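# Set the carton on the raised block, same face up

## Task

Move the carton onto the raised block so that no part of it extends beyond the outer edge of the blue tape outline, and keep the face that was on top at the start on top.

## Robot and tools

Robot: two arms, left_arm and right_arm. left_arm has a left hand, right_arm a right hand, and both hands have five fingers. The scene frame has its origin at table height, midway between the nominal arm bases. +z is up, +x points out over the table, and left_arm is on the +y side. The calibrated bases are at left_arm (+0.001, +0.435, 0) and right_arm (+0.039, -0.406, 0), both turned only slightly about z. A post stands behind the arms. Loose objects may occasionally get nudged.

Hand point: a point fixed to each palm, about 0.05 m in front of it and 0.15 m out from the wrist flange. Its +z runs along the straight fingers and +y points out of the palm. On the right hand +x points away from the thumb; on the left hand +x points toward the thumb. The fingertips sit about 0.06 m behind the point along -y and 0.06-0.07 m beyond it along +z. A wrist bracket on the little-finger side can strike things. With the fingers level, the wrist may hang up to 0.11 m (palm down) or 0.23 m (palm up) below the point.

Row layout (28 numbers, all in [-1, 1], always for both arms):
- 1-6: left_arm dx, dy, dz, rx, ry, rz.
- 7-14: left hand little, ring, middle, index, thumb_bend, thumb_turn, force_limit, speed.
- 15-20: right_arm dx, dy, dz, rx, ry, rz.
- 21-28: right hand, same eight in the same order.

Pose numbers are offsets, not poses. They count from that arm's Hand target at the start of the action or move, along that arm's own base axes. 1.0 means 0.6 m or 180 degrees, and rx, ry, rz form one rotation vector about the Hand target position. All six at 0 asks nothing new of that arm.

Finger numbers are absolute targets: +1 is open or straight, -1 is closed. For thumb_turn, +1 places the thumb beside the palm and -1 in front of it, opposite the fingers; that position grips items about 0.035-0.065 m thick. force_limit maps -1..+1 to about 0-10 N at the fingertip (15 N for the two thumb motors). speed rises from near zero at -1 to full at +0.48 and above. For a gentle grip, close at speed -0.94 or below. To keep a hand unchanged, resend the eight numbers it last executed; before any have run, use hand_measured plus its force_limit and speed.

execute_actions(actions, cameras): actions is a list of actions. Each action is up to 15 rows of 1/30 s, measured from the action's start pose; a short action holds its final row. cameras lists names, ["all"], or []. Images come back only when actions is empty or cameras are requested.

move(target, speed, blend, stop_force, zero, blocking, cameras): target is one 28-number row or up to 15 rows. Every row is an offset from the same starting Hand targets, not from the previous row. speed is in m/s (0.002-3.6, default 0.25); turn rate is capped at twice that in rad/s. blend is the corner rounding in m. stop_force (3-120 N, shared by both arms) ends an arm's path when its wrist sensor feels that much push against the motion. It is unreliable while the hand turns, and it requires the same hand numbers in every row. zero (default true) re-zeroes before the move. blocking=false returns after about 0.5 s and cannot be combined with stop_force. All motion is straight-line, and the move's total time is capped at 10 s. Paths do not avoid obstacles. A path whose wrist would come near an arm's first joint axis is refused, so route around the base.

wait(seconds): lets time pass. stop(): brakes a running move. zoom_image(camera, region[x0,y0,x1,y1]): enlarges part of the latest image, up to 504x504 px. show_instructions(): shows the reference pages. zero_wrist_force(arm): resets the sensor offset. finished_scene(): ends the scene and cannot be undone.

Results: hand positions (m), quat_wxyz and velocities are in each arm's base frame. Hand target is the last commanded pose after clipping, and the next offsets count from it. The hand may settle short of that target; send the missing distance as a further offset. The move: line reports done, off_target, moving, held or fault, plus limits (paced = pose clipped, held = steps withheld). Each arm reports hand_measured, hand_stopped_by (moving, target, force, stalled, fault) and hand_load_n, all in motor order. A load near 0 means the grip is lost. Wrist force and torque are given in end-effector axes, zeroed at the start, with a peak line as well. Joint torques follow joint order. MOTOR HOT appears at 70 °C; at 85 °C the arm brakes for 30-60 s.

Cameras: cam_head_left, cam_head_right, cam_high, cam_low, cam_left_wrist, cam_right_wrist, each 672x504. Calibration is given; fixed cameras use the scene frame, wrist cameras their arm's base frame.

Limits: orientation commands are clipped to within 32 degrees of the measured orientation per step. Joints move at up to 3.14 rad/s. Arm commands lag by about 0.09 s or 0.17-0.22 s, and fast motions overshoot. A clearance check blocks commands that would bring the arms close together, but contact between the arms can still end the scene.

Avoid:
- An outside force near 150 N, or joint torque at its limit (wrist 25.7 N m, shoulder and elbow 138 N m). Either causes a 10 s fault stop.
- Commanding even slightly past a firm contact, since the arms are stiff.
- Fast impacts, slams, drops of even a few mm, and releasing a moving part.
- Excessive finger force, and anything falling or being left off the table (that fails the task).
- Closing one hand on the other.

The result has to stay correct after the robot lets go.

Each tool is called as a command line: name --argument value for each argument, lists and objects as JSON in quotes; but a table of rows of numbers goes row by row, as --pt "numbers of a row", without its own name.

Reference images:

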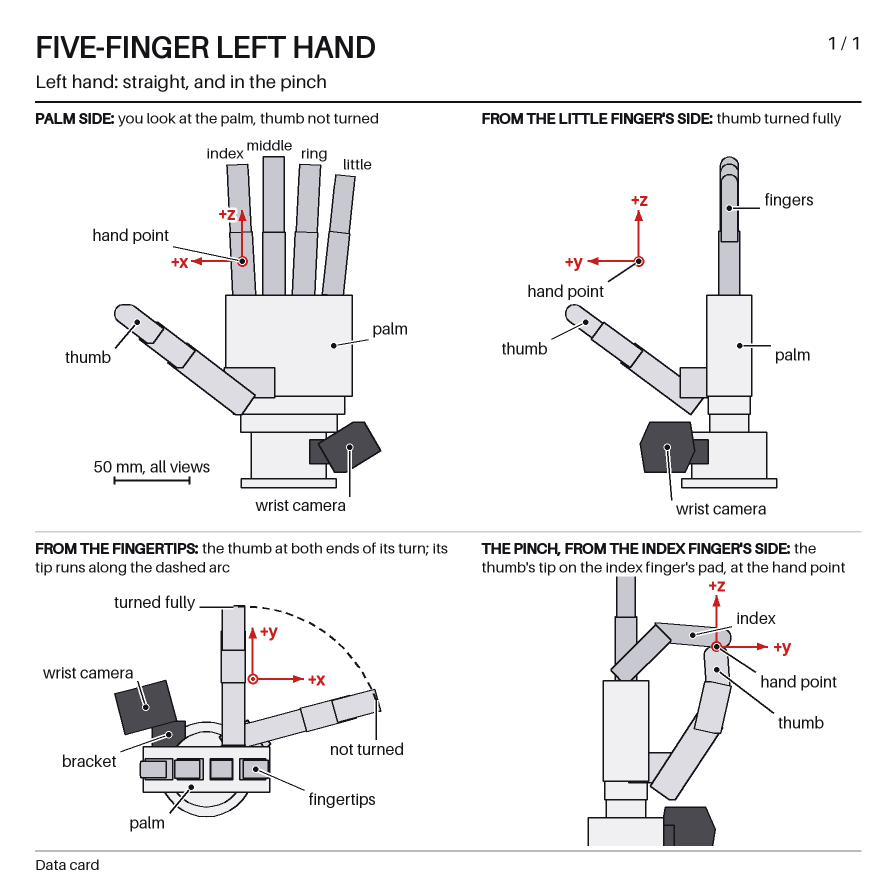

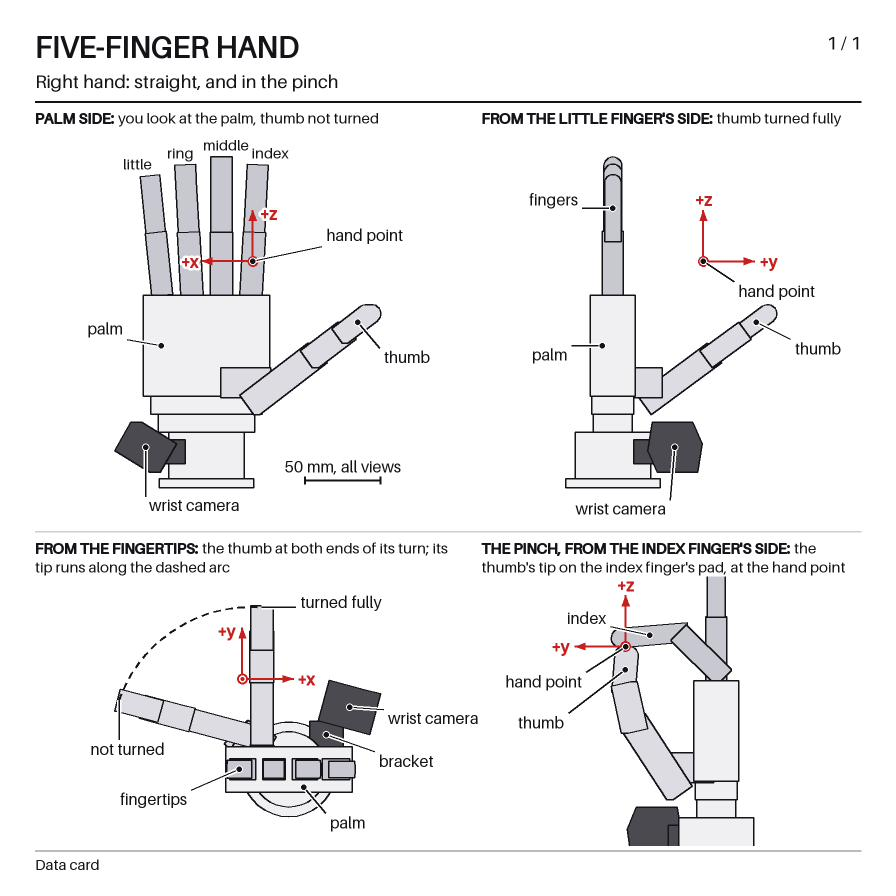

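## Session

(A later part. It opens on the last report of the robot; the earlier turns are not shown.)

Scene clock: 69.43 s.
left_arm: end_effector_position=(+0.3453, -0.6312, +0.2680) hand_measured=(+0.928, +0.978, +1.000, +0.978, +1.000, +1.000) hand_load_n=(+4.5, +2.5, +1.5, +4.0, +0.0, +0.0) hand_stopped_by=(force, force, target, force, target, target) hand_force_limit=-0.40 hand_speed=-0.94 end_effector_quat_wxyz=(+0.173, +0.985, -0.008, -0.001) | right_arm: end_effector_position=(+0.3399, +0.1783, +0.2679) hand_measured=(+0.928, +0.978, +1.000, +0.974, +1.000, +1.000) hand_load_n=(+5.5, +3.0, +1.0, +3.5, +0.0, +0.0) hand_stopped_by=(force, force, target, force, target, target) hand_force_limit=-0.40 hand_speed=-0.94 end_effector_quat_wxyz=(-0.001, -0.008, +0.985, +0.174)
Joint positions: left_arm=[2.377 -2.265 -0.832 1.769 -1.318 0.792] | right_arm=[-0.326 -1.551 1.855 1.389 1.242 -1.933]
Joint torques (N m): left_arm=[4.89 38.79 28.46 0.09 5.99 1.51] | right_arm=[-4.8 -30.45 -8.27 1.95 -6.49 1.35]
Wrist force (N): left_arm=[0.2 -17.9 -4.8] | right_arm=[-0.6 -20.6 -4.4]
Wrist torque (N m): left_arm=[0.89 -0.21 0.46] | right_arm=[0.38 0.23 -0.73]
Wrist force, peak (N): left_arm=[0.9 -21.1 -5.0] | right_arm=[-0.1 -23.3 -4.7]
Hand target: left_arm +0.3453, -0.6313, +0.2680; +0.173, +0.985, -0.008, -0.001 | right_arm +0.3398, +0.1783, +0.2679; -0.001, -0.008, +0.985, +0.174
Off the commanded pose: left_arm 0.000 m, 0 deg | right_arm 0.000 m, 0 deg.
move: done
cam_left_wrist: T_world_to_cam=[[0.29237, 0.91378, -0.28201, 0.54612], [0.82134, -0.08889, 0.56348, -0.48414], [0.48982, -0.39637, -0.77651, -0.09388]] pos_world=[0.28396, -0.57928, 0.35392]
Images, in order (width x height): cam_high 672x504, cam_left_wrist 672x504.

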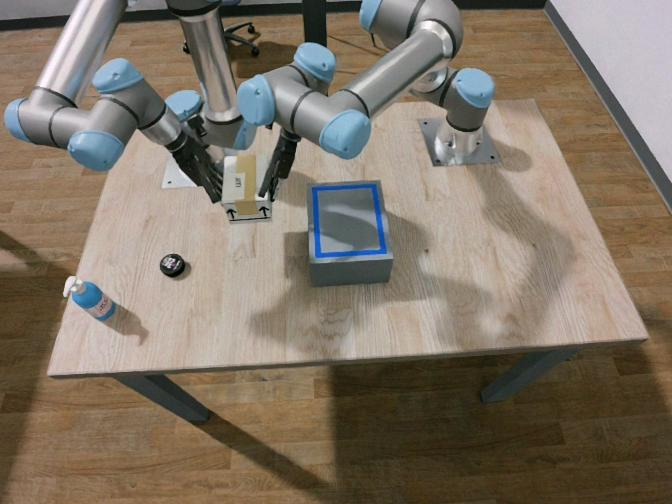

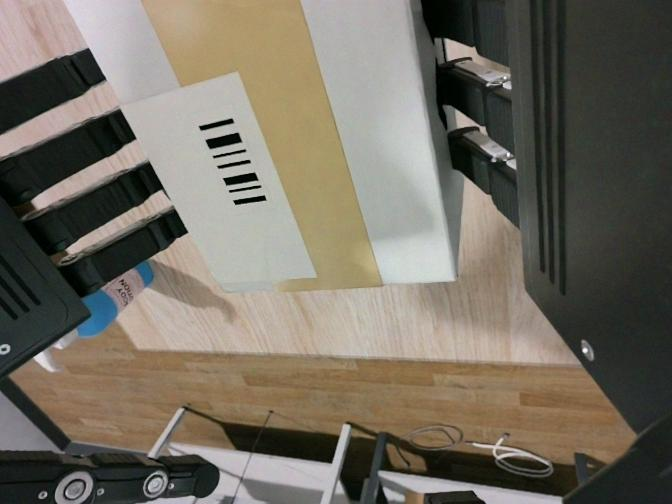

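move --pt "0.05503 0.19786 0 0 0 0 0.6 0.6 1 0.6 1 1 -0.4 -0.94 0.04827 0.19963 0 0 0 0 0.6 0.6 1 0.6 1 1 -0.4 -0.94" --speed 0.05 --cameras '["cam_left_wrist","cam_high"]'

Scene clock: 72.87 s.
left_arm: end_effector_position=(+0.3783, -0.5126, +0.2680) hand_measured=(+0.928, +0.978, +1.000, +0.978, +1.000, +1.000) hand_load_n=(+2.0, +2.0, +1.5, +4.5, -0.5, +0.0) hand_stopped_by=(force, force, target, force, target, target) hand_force_limit=-0.40 hand_speed=-0.94 end_effector_quat_wxyz=(+0.173, +0.985, -0.008, -0.001) | right_arm: end_effector_position=(+0.3688, +0.2980, +0.2679) hand_measured=(+0.928, +0.978, +1.000, +0.974, +1.000, +1.000) hand_load_n=(+6.5, +3.0, +1.0, +2.0, +0.0, +0.0) hand_stopped_by=(force, force, target, force, target, target) hand_force_limit=-0.40 hand_speed=-0.94 end_effector_quat_wxyz=(-0.001, -0.008, +0.985, +0.174)
Joint positions: left_arm=[2.593 -2.058 -1.179 1.849 -1.272 1.011] | right_arm=[0.063 -1.407 1.659 1.301 1.221 -1.521]
Joint torques (N m): left_arm=[6.14 48.13 14.25 0.76 6.19 1.35] | right_arm=[12.54 -15.61 -27.18 -0.86 -3.28 1.26]
Wrist force (N): left_arm=[2.5 -14.4 -3.1] | right_arm=[2.9 -15.6 -3.1]
Wrist torque (N m): left_arm=[0.77 -0.04 0.42] | right_arm=[0.42 0.05 -0.42]
Wrist force, peak (N): left_arm=[0.5 -18.1 -5.0] | right_arm=[-0.6 -20.6 -4.2]
Hand target: left_arm +0.3783, -0.5125, +0.2680; +0.173, +0.985, -0.008, -0.001 | right_arm +0.3688, +0.2981, +0.2679; -0.001, -0.008, +0.985, +0.174
Off the commanded pose: left_arm 0.000 m, 0 deg | right_arm 0.000 m, 0 deg.
move: done
cam_left_wrist: T_world_to_cam=[[0.29257, 0.91372, -0.28198, 0.42788], [0.82128, -0.08906, 0.56353, -0.50085], [0.4898, -0.39646, -0.77648, -0.06309]] pos_world=[0.31706, -0.46058, 0.35392]
Images, in order (width x height): cam_high 672x504, cam_left_wrist 672x504.

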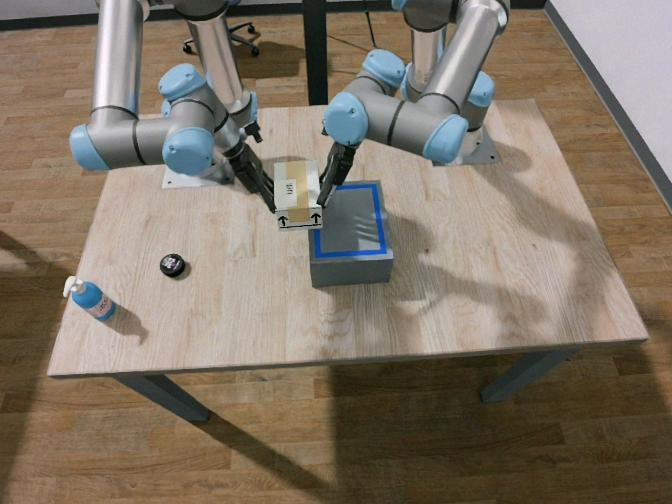

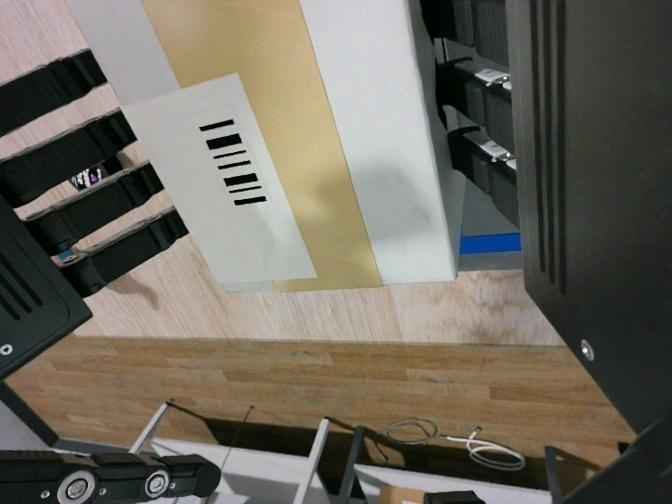

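move --pt "0.05543 0.19735 0 0 0 0 0.6 0.6 1 0.6 1 1 -0.4 -0.94 0.04785 0.20012 0 0 0 0 0.6 0.6 1 0.6 1 1 -0.4 -0.94" --speed 0.05 --cameras '["all"]'

Scene clock: 76.37 s.
left_arm: end_effector_position=(+0.4115, -0.3942, +0.2680) hand_measured=(+0.928, +0.978, +1.000, +0.978, +1.000, +1.000) hand_load_n=(+2.5, +2.0, +1.5, +6.0, -0.5, +0.0) hand_stopped_by=(force, force, target, force, target, target) hand_force_limit=-0.40 hand_speed=-0.94 end_effector_quat_wxyz=(+0.173, +0.985, -0.008, -0.001) | right_arm: end_effector_position=(+0.3975, +0.4181, +0.2679) hand_measured=(+0.928, +0.978, +1.000, +0.974, +1.000, +1.000) hand_load_n=(+8.5, +4.0, +1.0, +2.5, +0.0, +0.0) hand_stopped_by=(force, force, target, force, target, target) hand_force_limit=-0.40 hand_speed=-0.94 end_effector_quat_wxyz=(-0.001, -0.008, +0.985, +0.174)
Joint positions: left_arm=[2.855 -1.935 -1.379 1.841 -1.236 1.285] | right_arm=[0.347 -1.203 1.37 1.286 1.24 -1.22]
Joint torques (N m): left_arm=[1.61 41.69 12.87 -3.51 7.72 1.38] | right_arm=[14.05 -25.2 -32.04 2.59 -3.98 1.69]
Wrist force (N): left_arm=[3.7 -20.1 -4.6] | right_arm=[3.3 -21.9 -5.2]
Wrist torque (N m): left_arm=[0.75 -0.16 0.65] | right_arm=[0.40 0.22 -0.70]
Wrist force, peak (N): left_arm=[3.1 -20.7 -4.9] | right_arm=[3.3 -21.9 -5.2]
Hand target: left_arm +0.4116, -0.3941, +0.2680; +0.173, +0.985, -0.008, -0.001 | right_arm +0.3975, +0.4182, +0.2679; -0.001, -0.008, +0.985, +0.174
Off the commanded pose: left_arm 0.000 m, 0 deg | right_arm 0.000 m, 0 deg.
move: done
cam_left_wrist: T_world_to_cam=[[0.29257, 0.91372, -0.28198, 0.30999], [0.82128, -0.08906, 0.56353, -0.51758], [0.4898, -0.39646, -0.77648, -0.03241]] pos_world=[0.35026, -0.34218, 0.35392]
cam_right_wrist: T_world_to_cam=[[-0.29437, 0.90997, 0.29205, -0.33841], [0.82696, 0.08936, 0.55511, -0.51263], [0.47904, 0.40492, -0.77882, -0.04088]] pos_world=[0.3439, 0.3703, 0.35156]

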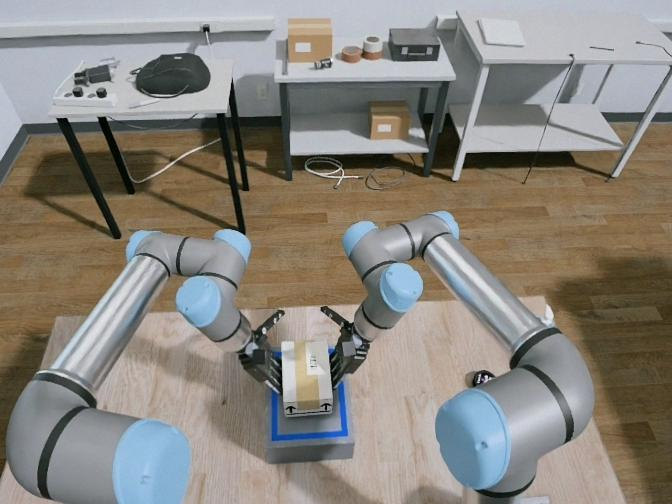

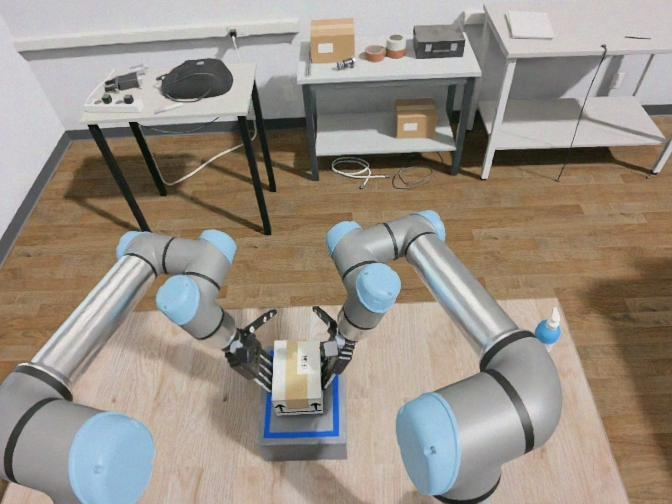

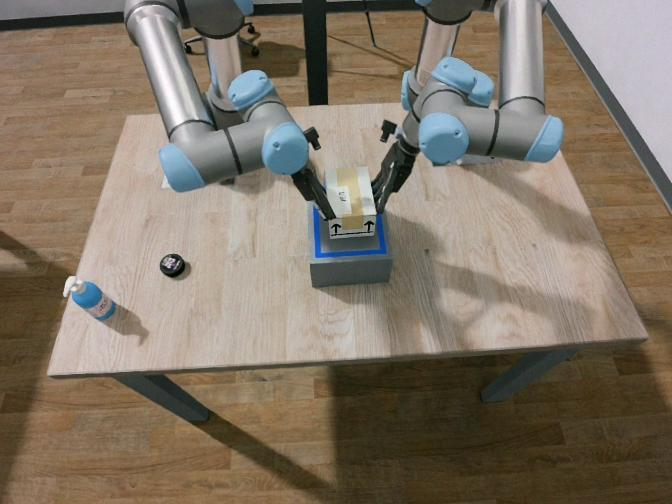

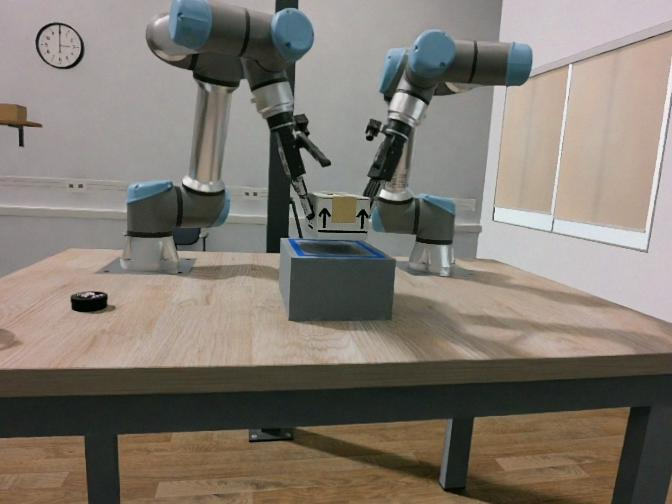

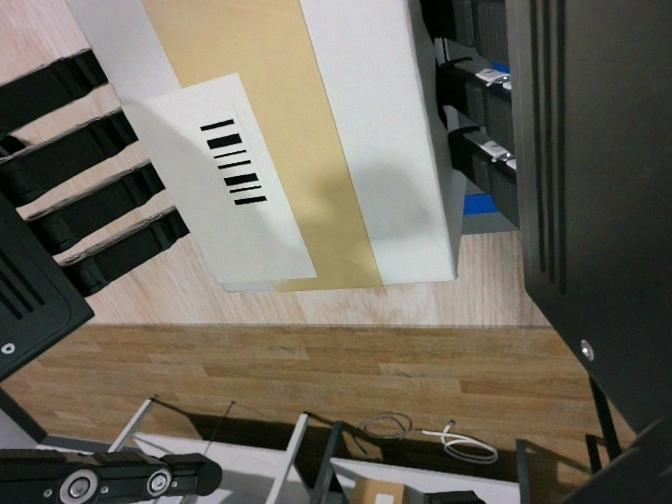

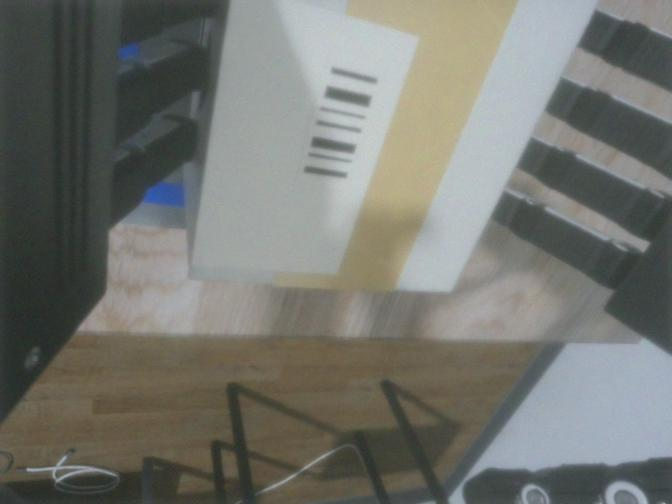

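zoom_image --camera "cam_high" --region '[290, 150, 410, 300]'

zoom_image --camera "cam_low" --region '[270, 170, 410, 330]'

zoom_image --camera "cam_head_right" --region '[240, 320, 370, 470]'

Scaled by 3.360.

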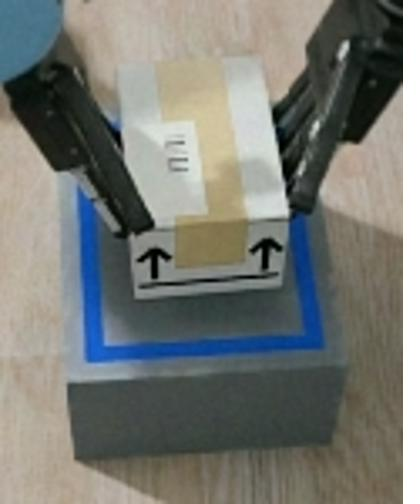

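Scaled by 3.150.

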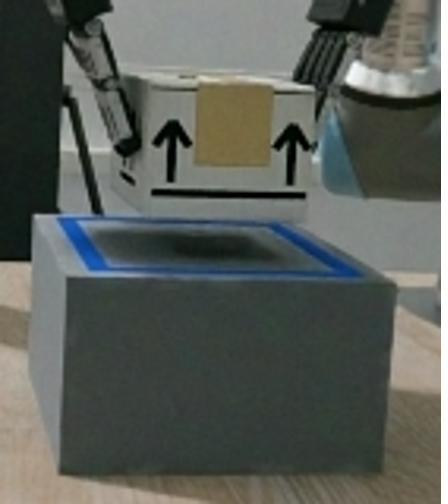

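Scaled by 3.360.

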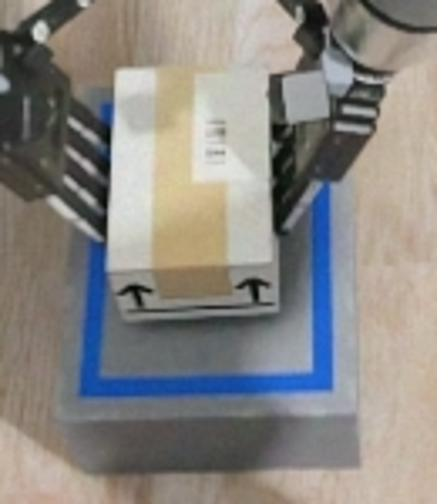

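move --pt "0.0004 0 -0.0367 0 0 0 0.6 0.6 1 0.6 1 1 -0.4 -0.94 -0.0004 0 -0.0367 0 0 0 0.6 0.6 1 0.6 1 1 -0.4 -0.94" --speed 0.03 --cameras '["cam_low"]'

zoom_image --camera "cam_low" --region '[270, 170, 410, 330]'

Scene clock: 78.57 s.
left_arm: end_effector_position=(+0.4118, -0.3941, +0.2460) hand_measured=(+0.928, +0.978, +1.000, +0.978, +1.000, +1.000) hand_load_n=(+3.0, +2.5, +2.0, +5.0, +0.0, +0.0) hand_stopped_by=(force, force, target, force, target, target) hand_force_limit=-0.40 hand_speed=-0.94 end_effector_quat_wxyz=(+0.173, +0.985, -0.008, -0.001) | right_arm: end_effector_position=(+0.3973, +0.4182, +0.2460) hand_measured=(+0.928, +0.978, +1.000, +0.974, +1.000, +1.000) hand_load_n=(+7.5, +3.5, +1.0, +3.5, +0.0, +0.0) hand_stopped_by=(force, force, target, force, target, target) hand_force_limit=-0.40 hand_speed=-0.94 end_effector_quat_wxyz=(-0.001, -0.008, +0.985, +0.174)
Joint positions: left_arm=[2.856 -1.946 -1.421 1.893 -1.236 1.285] | right_arm=[0.347 -1.193 1.413 1.233 1.241 -1.22]
Joint torques (N m): left_arm=[2.89 26.72 12.85 -0.01 4.65 0.88] | right_arm=[14.11 -26.28 -12.81 -2.1 -4.59 1.59]
Wrist force (N): left_arm=[0.9 -19.3 -4.9] | right_arm=[0.7 -20.9 -4.8]
Wrist torque (N m): left_arm=[0.73 -0.06 0.54] | right_arm=[0.48 0.29 -0.71]
Wrist force, peak (N): left_arm=[3.5 -20.2 -4.3] | right_arm=[3.5 -22.0 -5.6]
Hand target: left_arm +0.4118, -0.3941, +0.2460; +0.173, +0.985, -0.008, -0.001 | right_arm +0.3973, +0.4182, +0.2459; -0.001, -0.008, +0.985, +0.174
Off the commanded pose: left_arm 0.000 m, 0 deg | right_arm 0.000 m, 0 deg.
move: done

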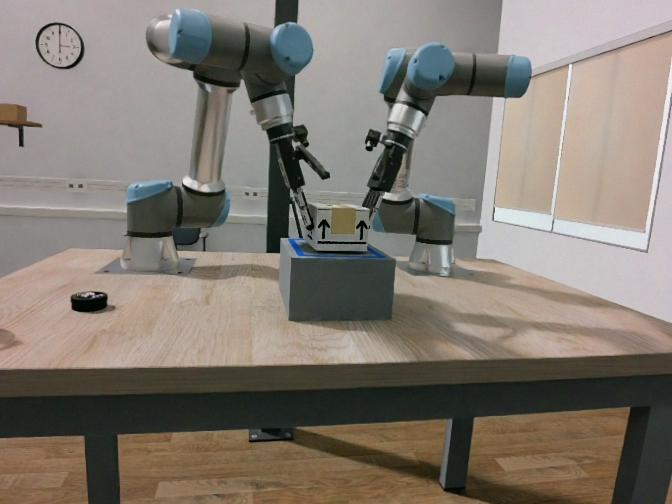

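Scaled by 3.150.

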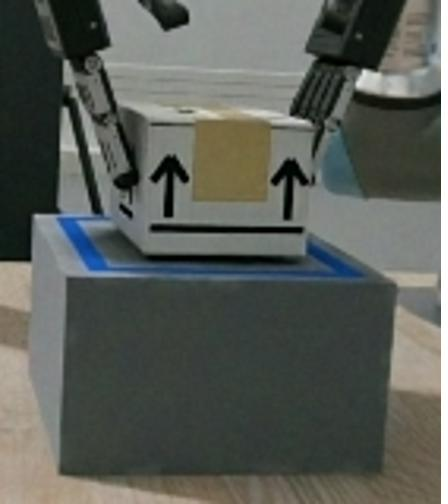

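move --pt "0 0 -0.02 0 0 0 0.6 0.6 1 0.6 1 1 -0.4 -0.94 0 0 -0.02 0 0 0 0.6 0.6 1 0.6 1 1 -0.4 -0.94" --speed 0.004 --stop_force 3 --cameras '["cam_low"]'

zoom_image --camera "cam_low" --region '[270, 170, 410, 330]'

Scene clock: 81.50 s.
left_arm: end_effector_position=(+0.4118, -0.3941, +0.2400) hand_measured=(+0.928, +0.978, +1.000, +0.978, +1.000, +1.000) hand_load_n=(+4.5, +3.0, +2.0, +4.5, +0.0, +0.0) hand_stopped_by=(force, force, target, force, target, target) hand_force_limit=-0.40 hand_speed=-0.94 end_effector_quat_wxyz=(+0.173, +0.985, -0.008, -0.001) | right_arm: end_effector_position=(+0.3973, +0.4182, +0.2409) hand_measured=(+0.928, +0.978, +1.000, +0.974, +1.000, +1.000) hand_load_n=(+7.0, +3.5, +1.0, +2.5, +0.0, +0.0) hand_stopped_by=(force, force, target, force, target, target) hand_force_limit=-0.40 hand_speed=-0.94 end_effector_quat_wxyz=(-0.001, -0.008, +0.985, +0.174)
Joint positions: left_arm=[2.856 -1.949 -1.433 1.908 -1.236 1.285] | right_arm=[0.347 -1.191 1.422 1.22 1.241 -1.22]
Joint torques (N m): left_arm=[-0.23 37.95 25.55 -2.05 5.19 -0.58] | right_arm=[15.07 -43.92 -28.62 3.09 -4 1.37]
Wrist force (N): left_arm=[-1.4 -20.4 -9.2] | right_arm=[0.2 -19.8 -8.4]
Wrist torque (N m): left_arm=[0.93 -0.16 0.45] | right_arm=[0.67 0.29 -0.69]
Wrist force, peak (N): left_arm=[0.8 -20.2 -12.5] | right_arm=[0.7 -21.1 -5.0]
Hand target: left_arm +0.4118, -0.3941, +0.2400; +0.173, +0.985, -0.008, -0.001 (not the last commanded pose) | right_arm +0.3973, +0.4182, +0.2409; -0.001, -0.008, +0.985, +0.174 (not the last commanded pose)
Off the commanded pose: left_arm 0.006 m, 0 deg | right_arm 0.007 m, 0 deg.
move: contact (left_arm, right_arm)

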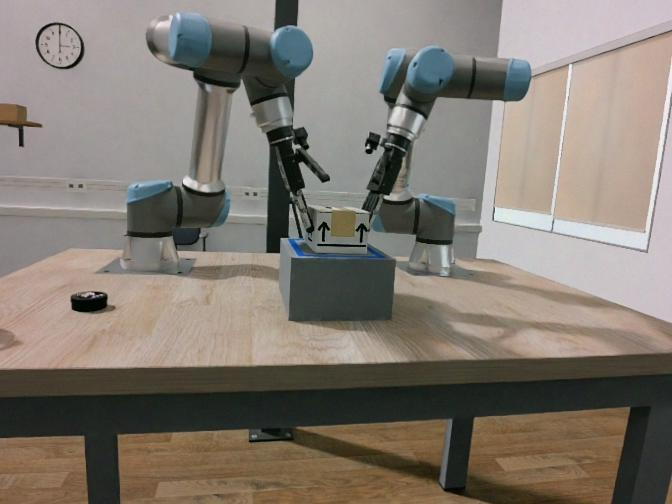

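Scaled by 3.150.

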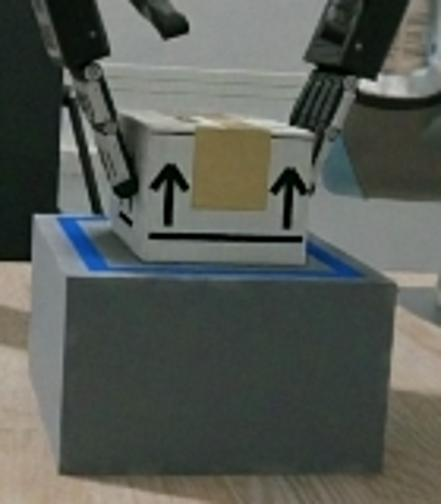

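move --pt "0 0.008 0 0 0 0 0.6 0.6 1 0.6 1 1 -0.4 -0.94 0 -0.008 0 0 0 0 0.6 0.6 1 0.6 1 1 -0.4 -0.94" --speed 0.005 --cameras '["cam_low","cam_left_wrist"]'

Scene clock: 83.27 s.
left_arm: end_effector_position=(+0.4118, -0.3894, +0.2400) hand_measured=(+0.928, +0.978, +1.000, +0.978, +1.000, +1.000) hand_load_n=(+0.0, +0.0, +0.0, +0.0, +0.0, +0.0) hand_stopped_by=(force, force, target, force, target, target) hand_force_limit=-0.40 hand_speed=-0.94 end_effector_quat_wxyz=(+0.173, +0.985, -0.008, -0.001) | right_arm: end_effector_position=(+0.3973, +0.4135, +0.2409) hand_measured=(+0.928, +0.978, +1.000, +0.974, +1.000, +1.000) hand_load_n=(+0.0, +0.5, +0.0, +0.0, -0.5, +0.0) hand_stopped_by=(force, force, target, force, target, target) hand_force_limit=-0.40 hand_speed=-0.94 end_effector_quat_wxyz=(-0.001, -0.008, +0.985, +0.174)
Joint positions: left_arm=[2.866 -1.943 -1.442 1.907 -1.235 1.296] | right_arm=[0.337 -1.197 1.432 1.22 1.239 -1.23]
Joint torques (N m): left_arm=[9.94 42.53 11.2 -3.98 2.5 1.31] | right_arm=[-9.29 -44.81 -9.1 -0.6 -1.82 -1.31]
Wrist force (N): left_arm=[-0.2 2.2 -0.8] | right_arm=[-0.7 1.6 -1.1]
Wrist torque (N m): left_arm=[0.39 0.00 -0.08] | right_arm=[0.30 0.17 0.10]
Wrist force, peak (N): left_arm=[-1.3 -20.5 -8.9] | right_arm=[-0.1 -19.9 -8.2]
Hand target: left_arm +0.4118, -0.3893, +0.2400; +0.173, +0.985, -0.008, -0.001 | right_arm +0.3973, +0.4134, +0.2409; -0.001, -0.008, +0.985, +0.174
Off the commanded pose: left_arm 0.000 m, 0 deg | right_arm 0.000 m, 0 deg.
move: done
cam_left_wrist: T_world_to_cam=[[0.29257, 0.91372, -0.28198, 0.29762], [0.82128, -0.08906, 0.56353, -0.50162], [0.4898, -0.39646, -0.77648, -0.05239]] pos_world=[0.35056, -0.33738, 0.32592]

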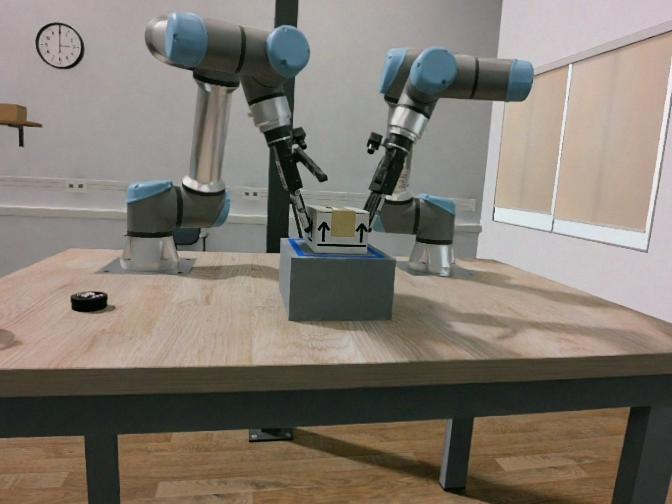

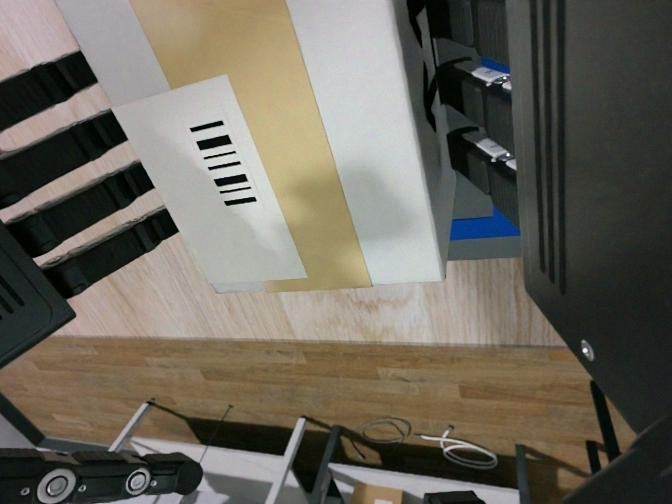

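Released. Back off and up.

move --pt "0 0.08 0.01 0 0 0 0.6 0.6 1 0.6 1 1 -0.4 -0.94 0 -0.08 0.01 0 0 0 0.6 0.6 1 0.6 1 1 -0.4 -0.94" --pt "-0.03 0.15 0.2 0 0 0 0.6 0.6 1 0.6 1 1 -0.4 -0.94 -0.03 -0.15 0.2 0 0 0 0.6 0.6 1 0.6 1 1 -0.4 -0.94" --speed '[0.04, 0.12]' --blend 0.01 --cameras '["cam_low","cam_high","cam_head_left"]'

zoom_image --camera "cam_high" --region '[290, 150, 410, 300]'

zoom_image --camera "cam_head_left" --region '[240, 320, 370, 470]'

zoom_image --camera "cam_low" --region '[270, 170, 410, 330]'

Scene clock: 86.70 s.
left_arm: end_effector_position=(+0.3938, -0.2994, +0.3600) hand_measured=(+0.928, +0.978, +1.000, +0.978, +1.000, +1.000) hand_load_n=(+0.0, +0.0, +0.0, +0.0, +0.0, +0.0) hand_stopped_by=(force, force, target, force, target, target) hand_force_limit=-0.40 hand_speed=-0.94 end_effector_quat_wxyz=(+0.173, +0.985, -0.008, -0.001) | right_arm: end_effector_position=(+0.3793, +0.3234, +0.3608) hand_measured=(+0.928, +0.978, +1.000, +0.974, +1.000, +1.000) hand_load_n=(+0.0, +0.0, +0.0, +0.0, +0.0, +0.5) hand_stopped_by=(force, force, target, force, target, target) hand_force_limit=-0.40 hand_speed=-0.94 end_effector_quat_wxyz=(-0.001, -0.008, +0.985, +0.174)
Joint positions: left_arm=[3.078 -1.765 -1.385 1.597 -1.223 1.521] | right_arm=[0.131 -1.385 1.387 1.527 1.223 -1.449]
Joint torques (N m): left_arm=[11.1 33.27 25.02 -4.31 2.03 1.21] | right_arm=[-7.56 -37.94 -27.01 5.43 -1.84 -1.47]
Wrist force (N): left_arm=[0.2 2.4 -0.2] | right_arm=[-0.6 1.6 -0.5]
Wrist torque (N m): left_arm=[0.45 -0.08 -0.04] | right_arm=[0.24 0.19 0.10]
Wrist force, peak (N): left_arm=[-0.1 2.6 -0.8] | right_arm=[-0.6 2.1 -1.3]
Hand target: left_arm +0.3938, -0.2993, +0.3600; +0.173, +0.985, -0.008, -0.001 | right_arm +0.3793, +0.3234, +0.3609; -0.001, -0.008, +0.985, +0.174
Off the commanded pose: left_arm 0.000 m, 0 deg | right_arm 0.000 m, 0 deg.
move: done
Images, in order (width x height): cam_head_left 672x504, cam_high 672x504, cam_low 672x504.

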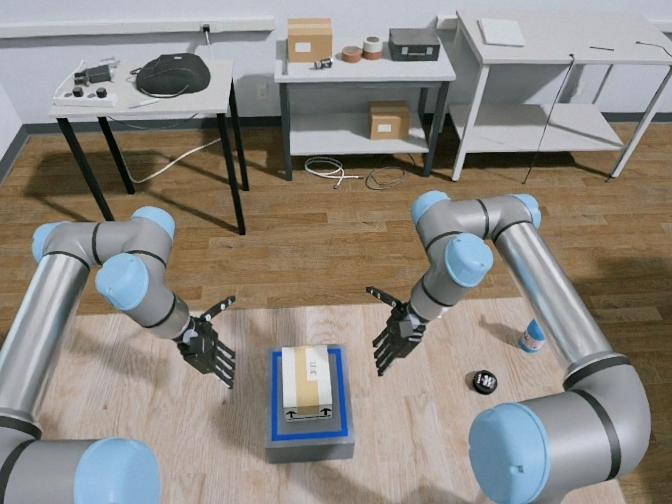

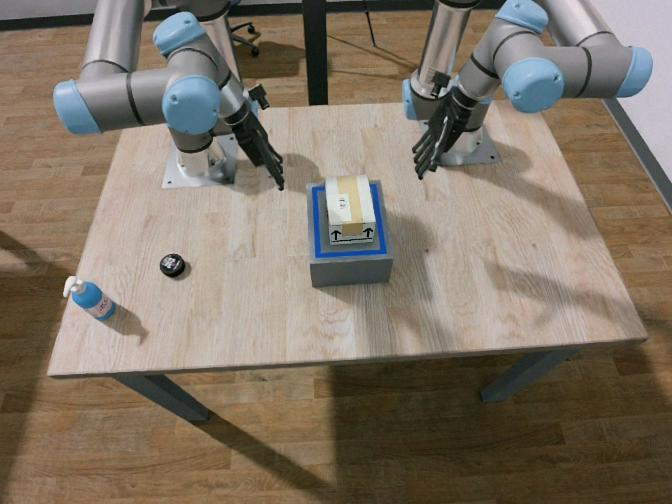

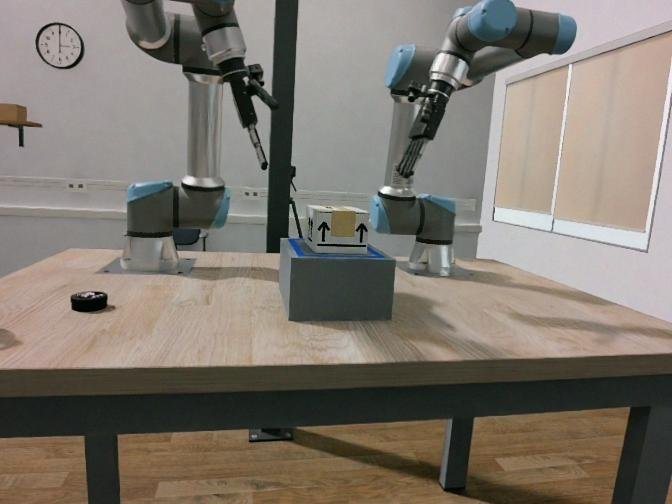

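Scaled by 3.360.

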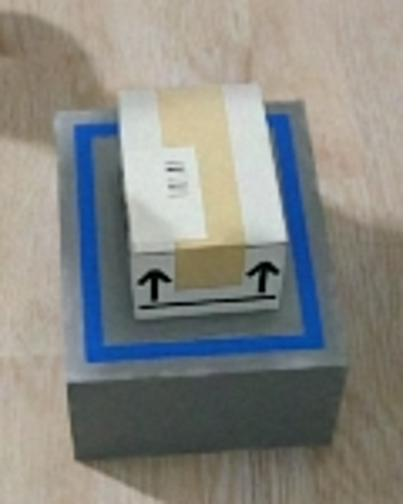

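Scaled by 3.360.

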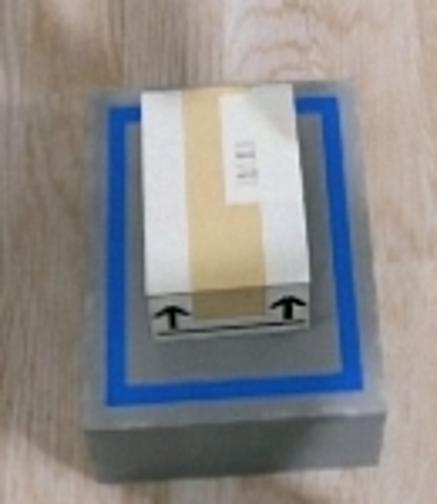

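Scaled by 3.150.

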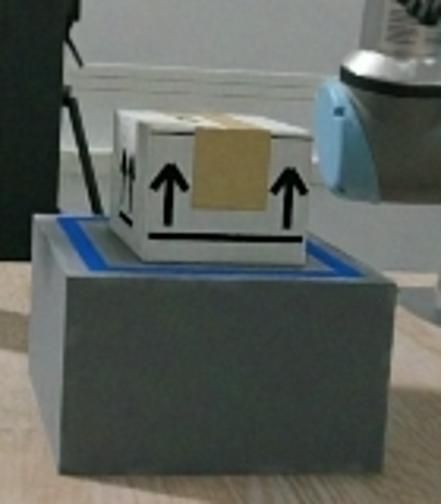

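finished_scene

The scene is finished: the task was done.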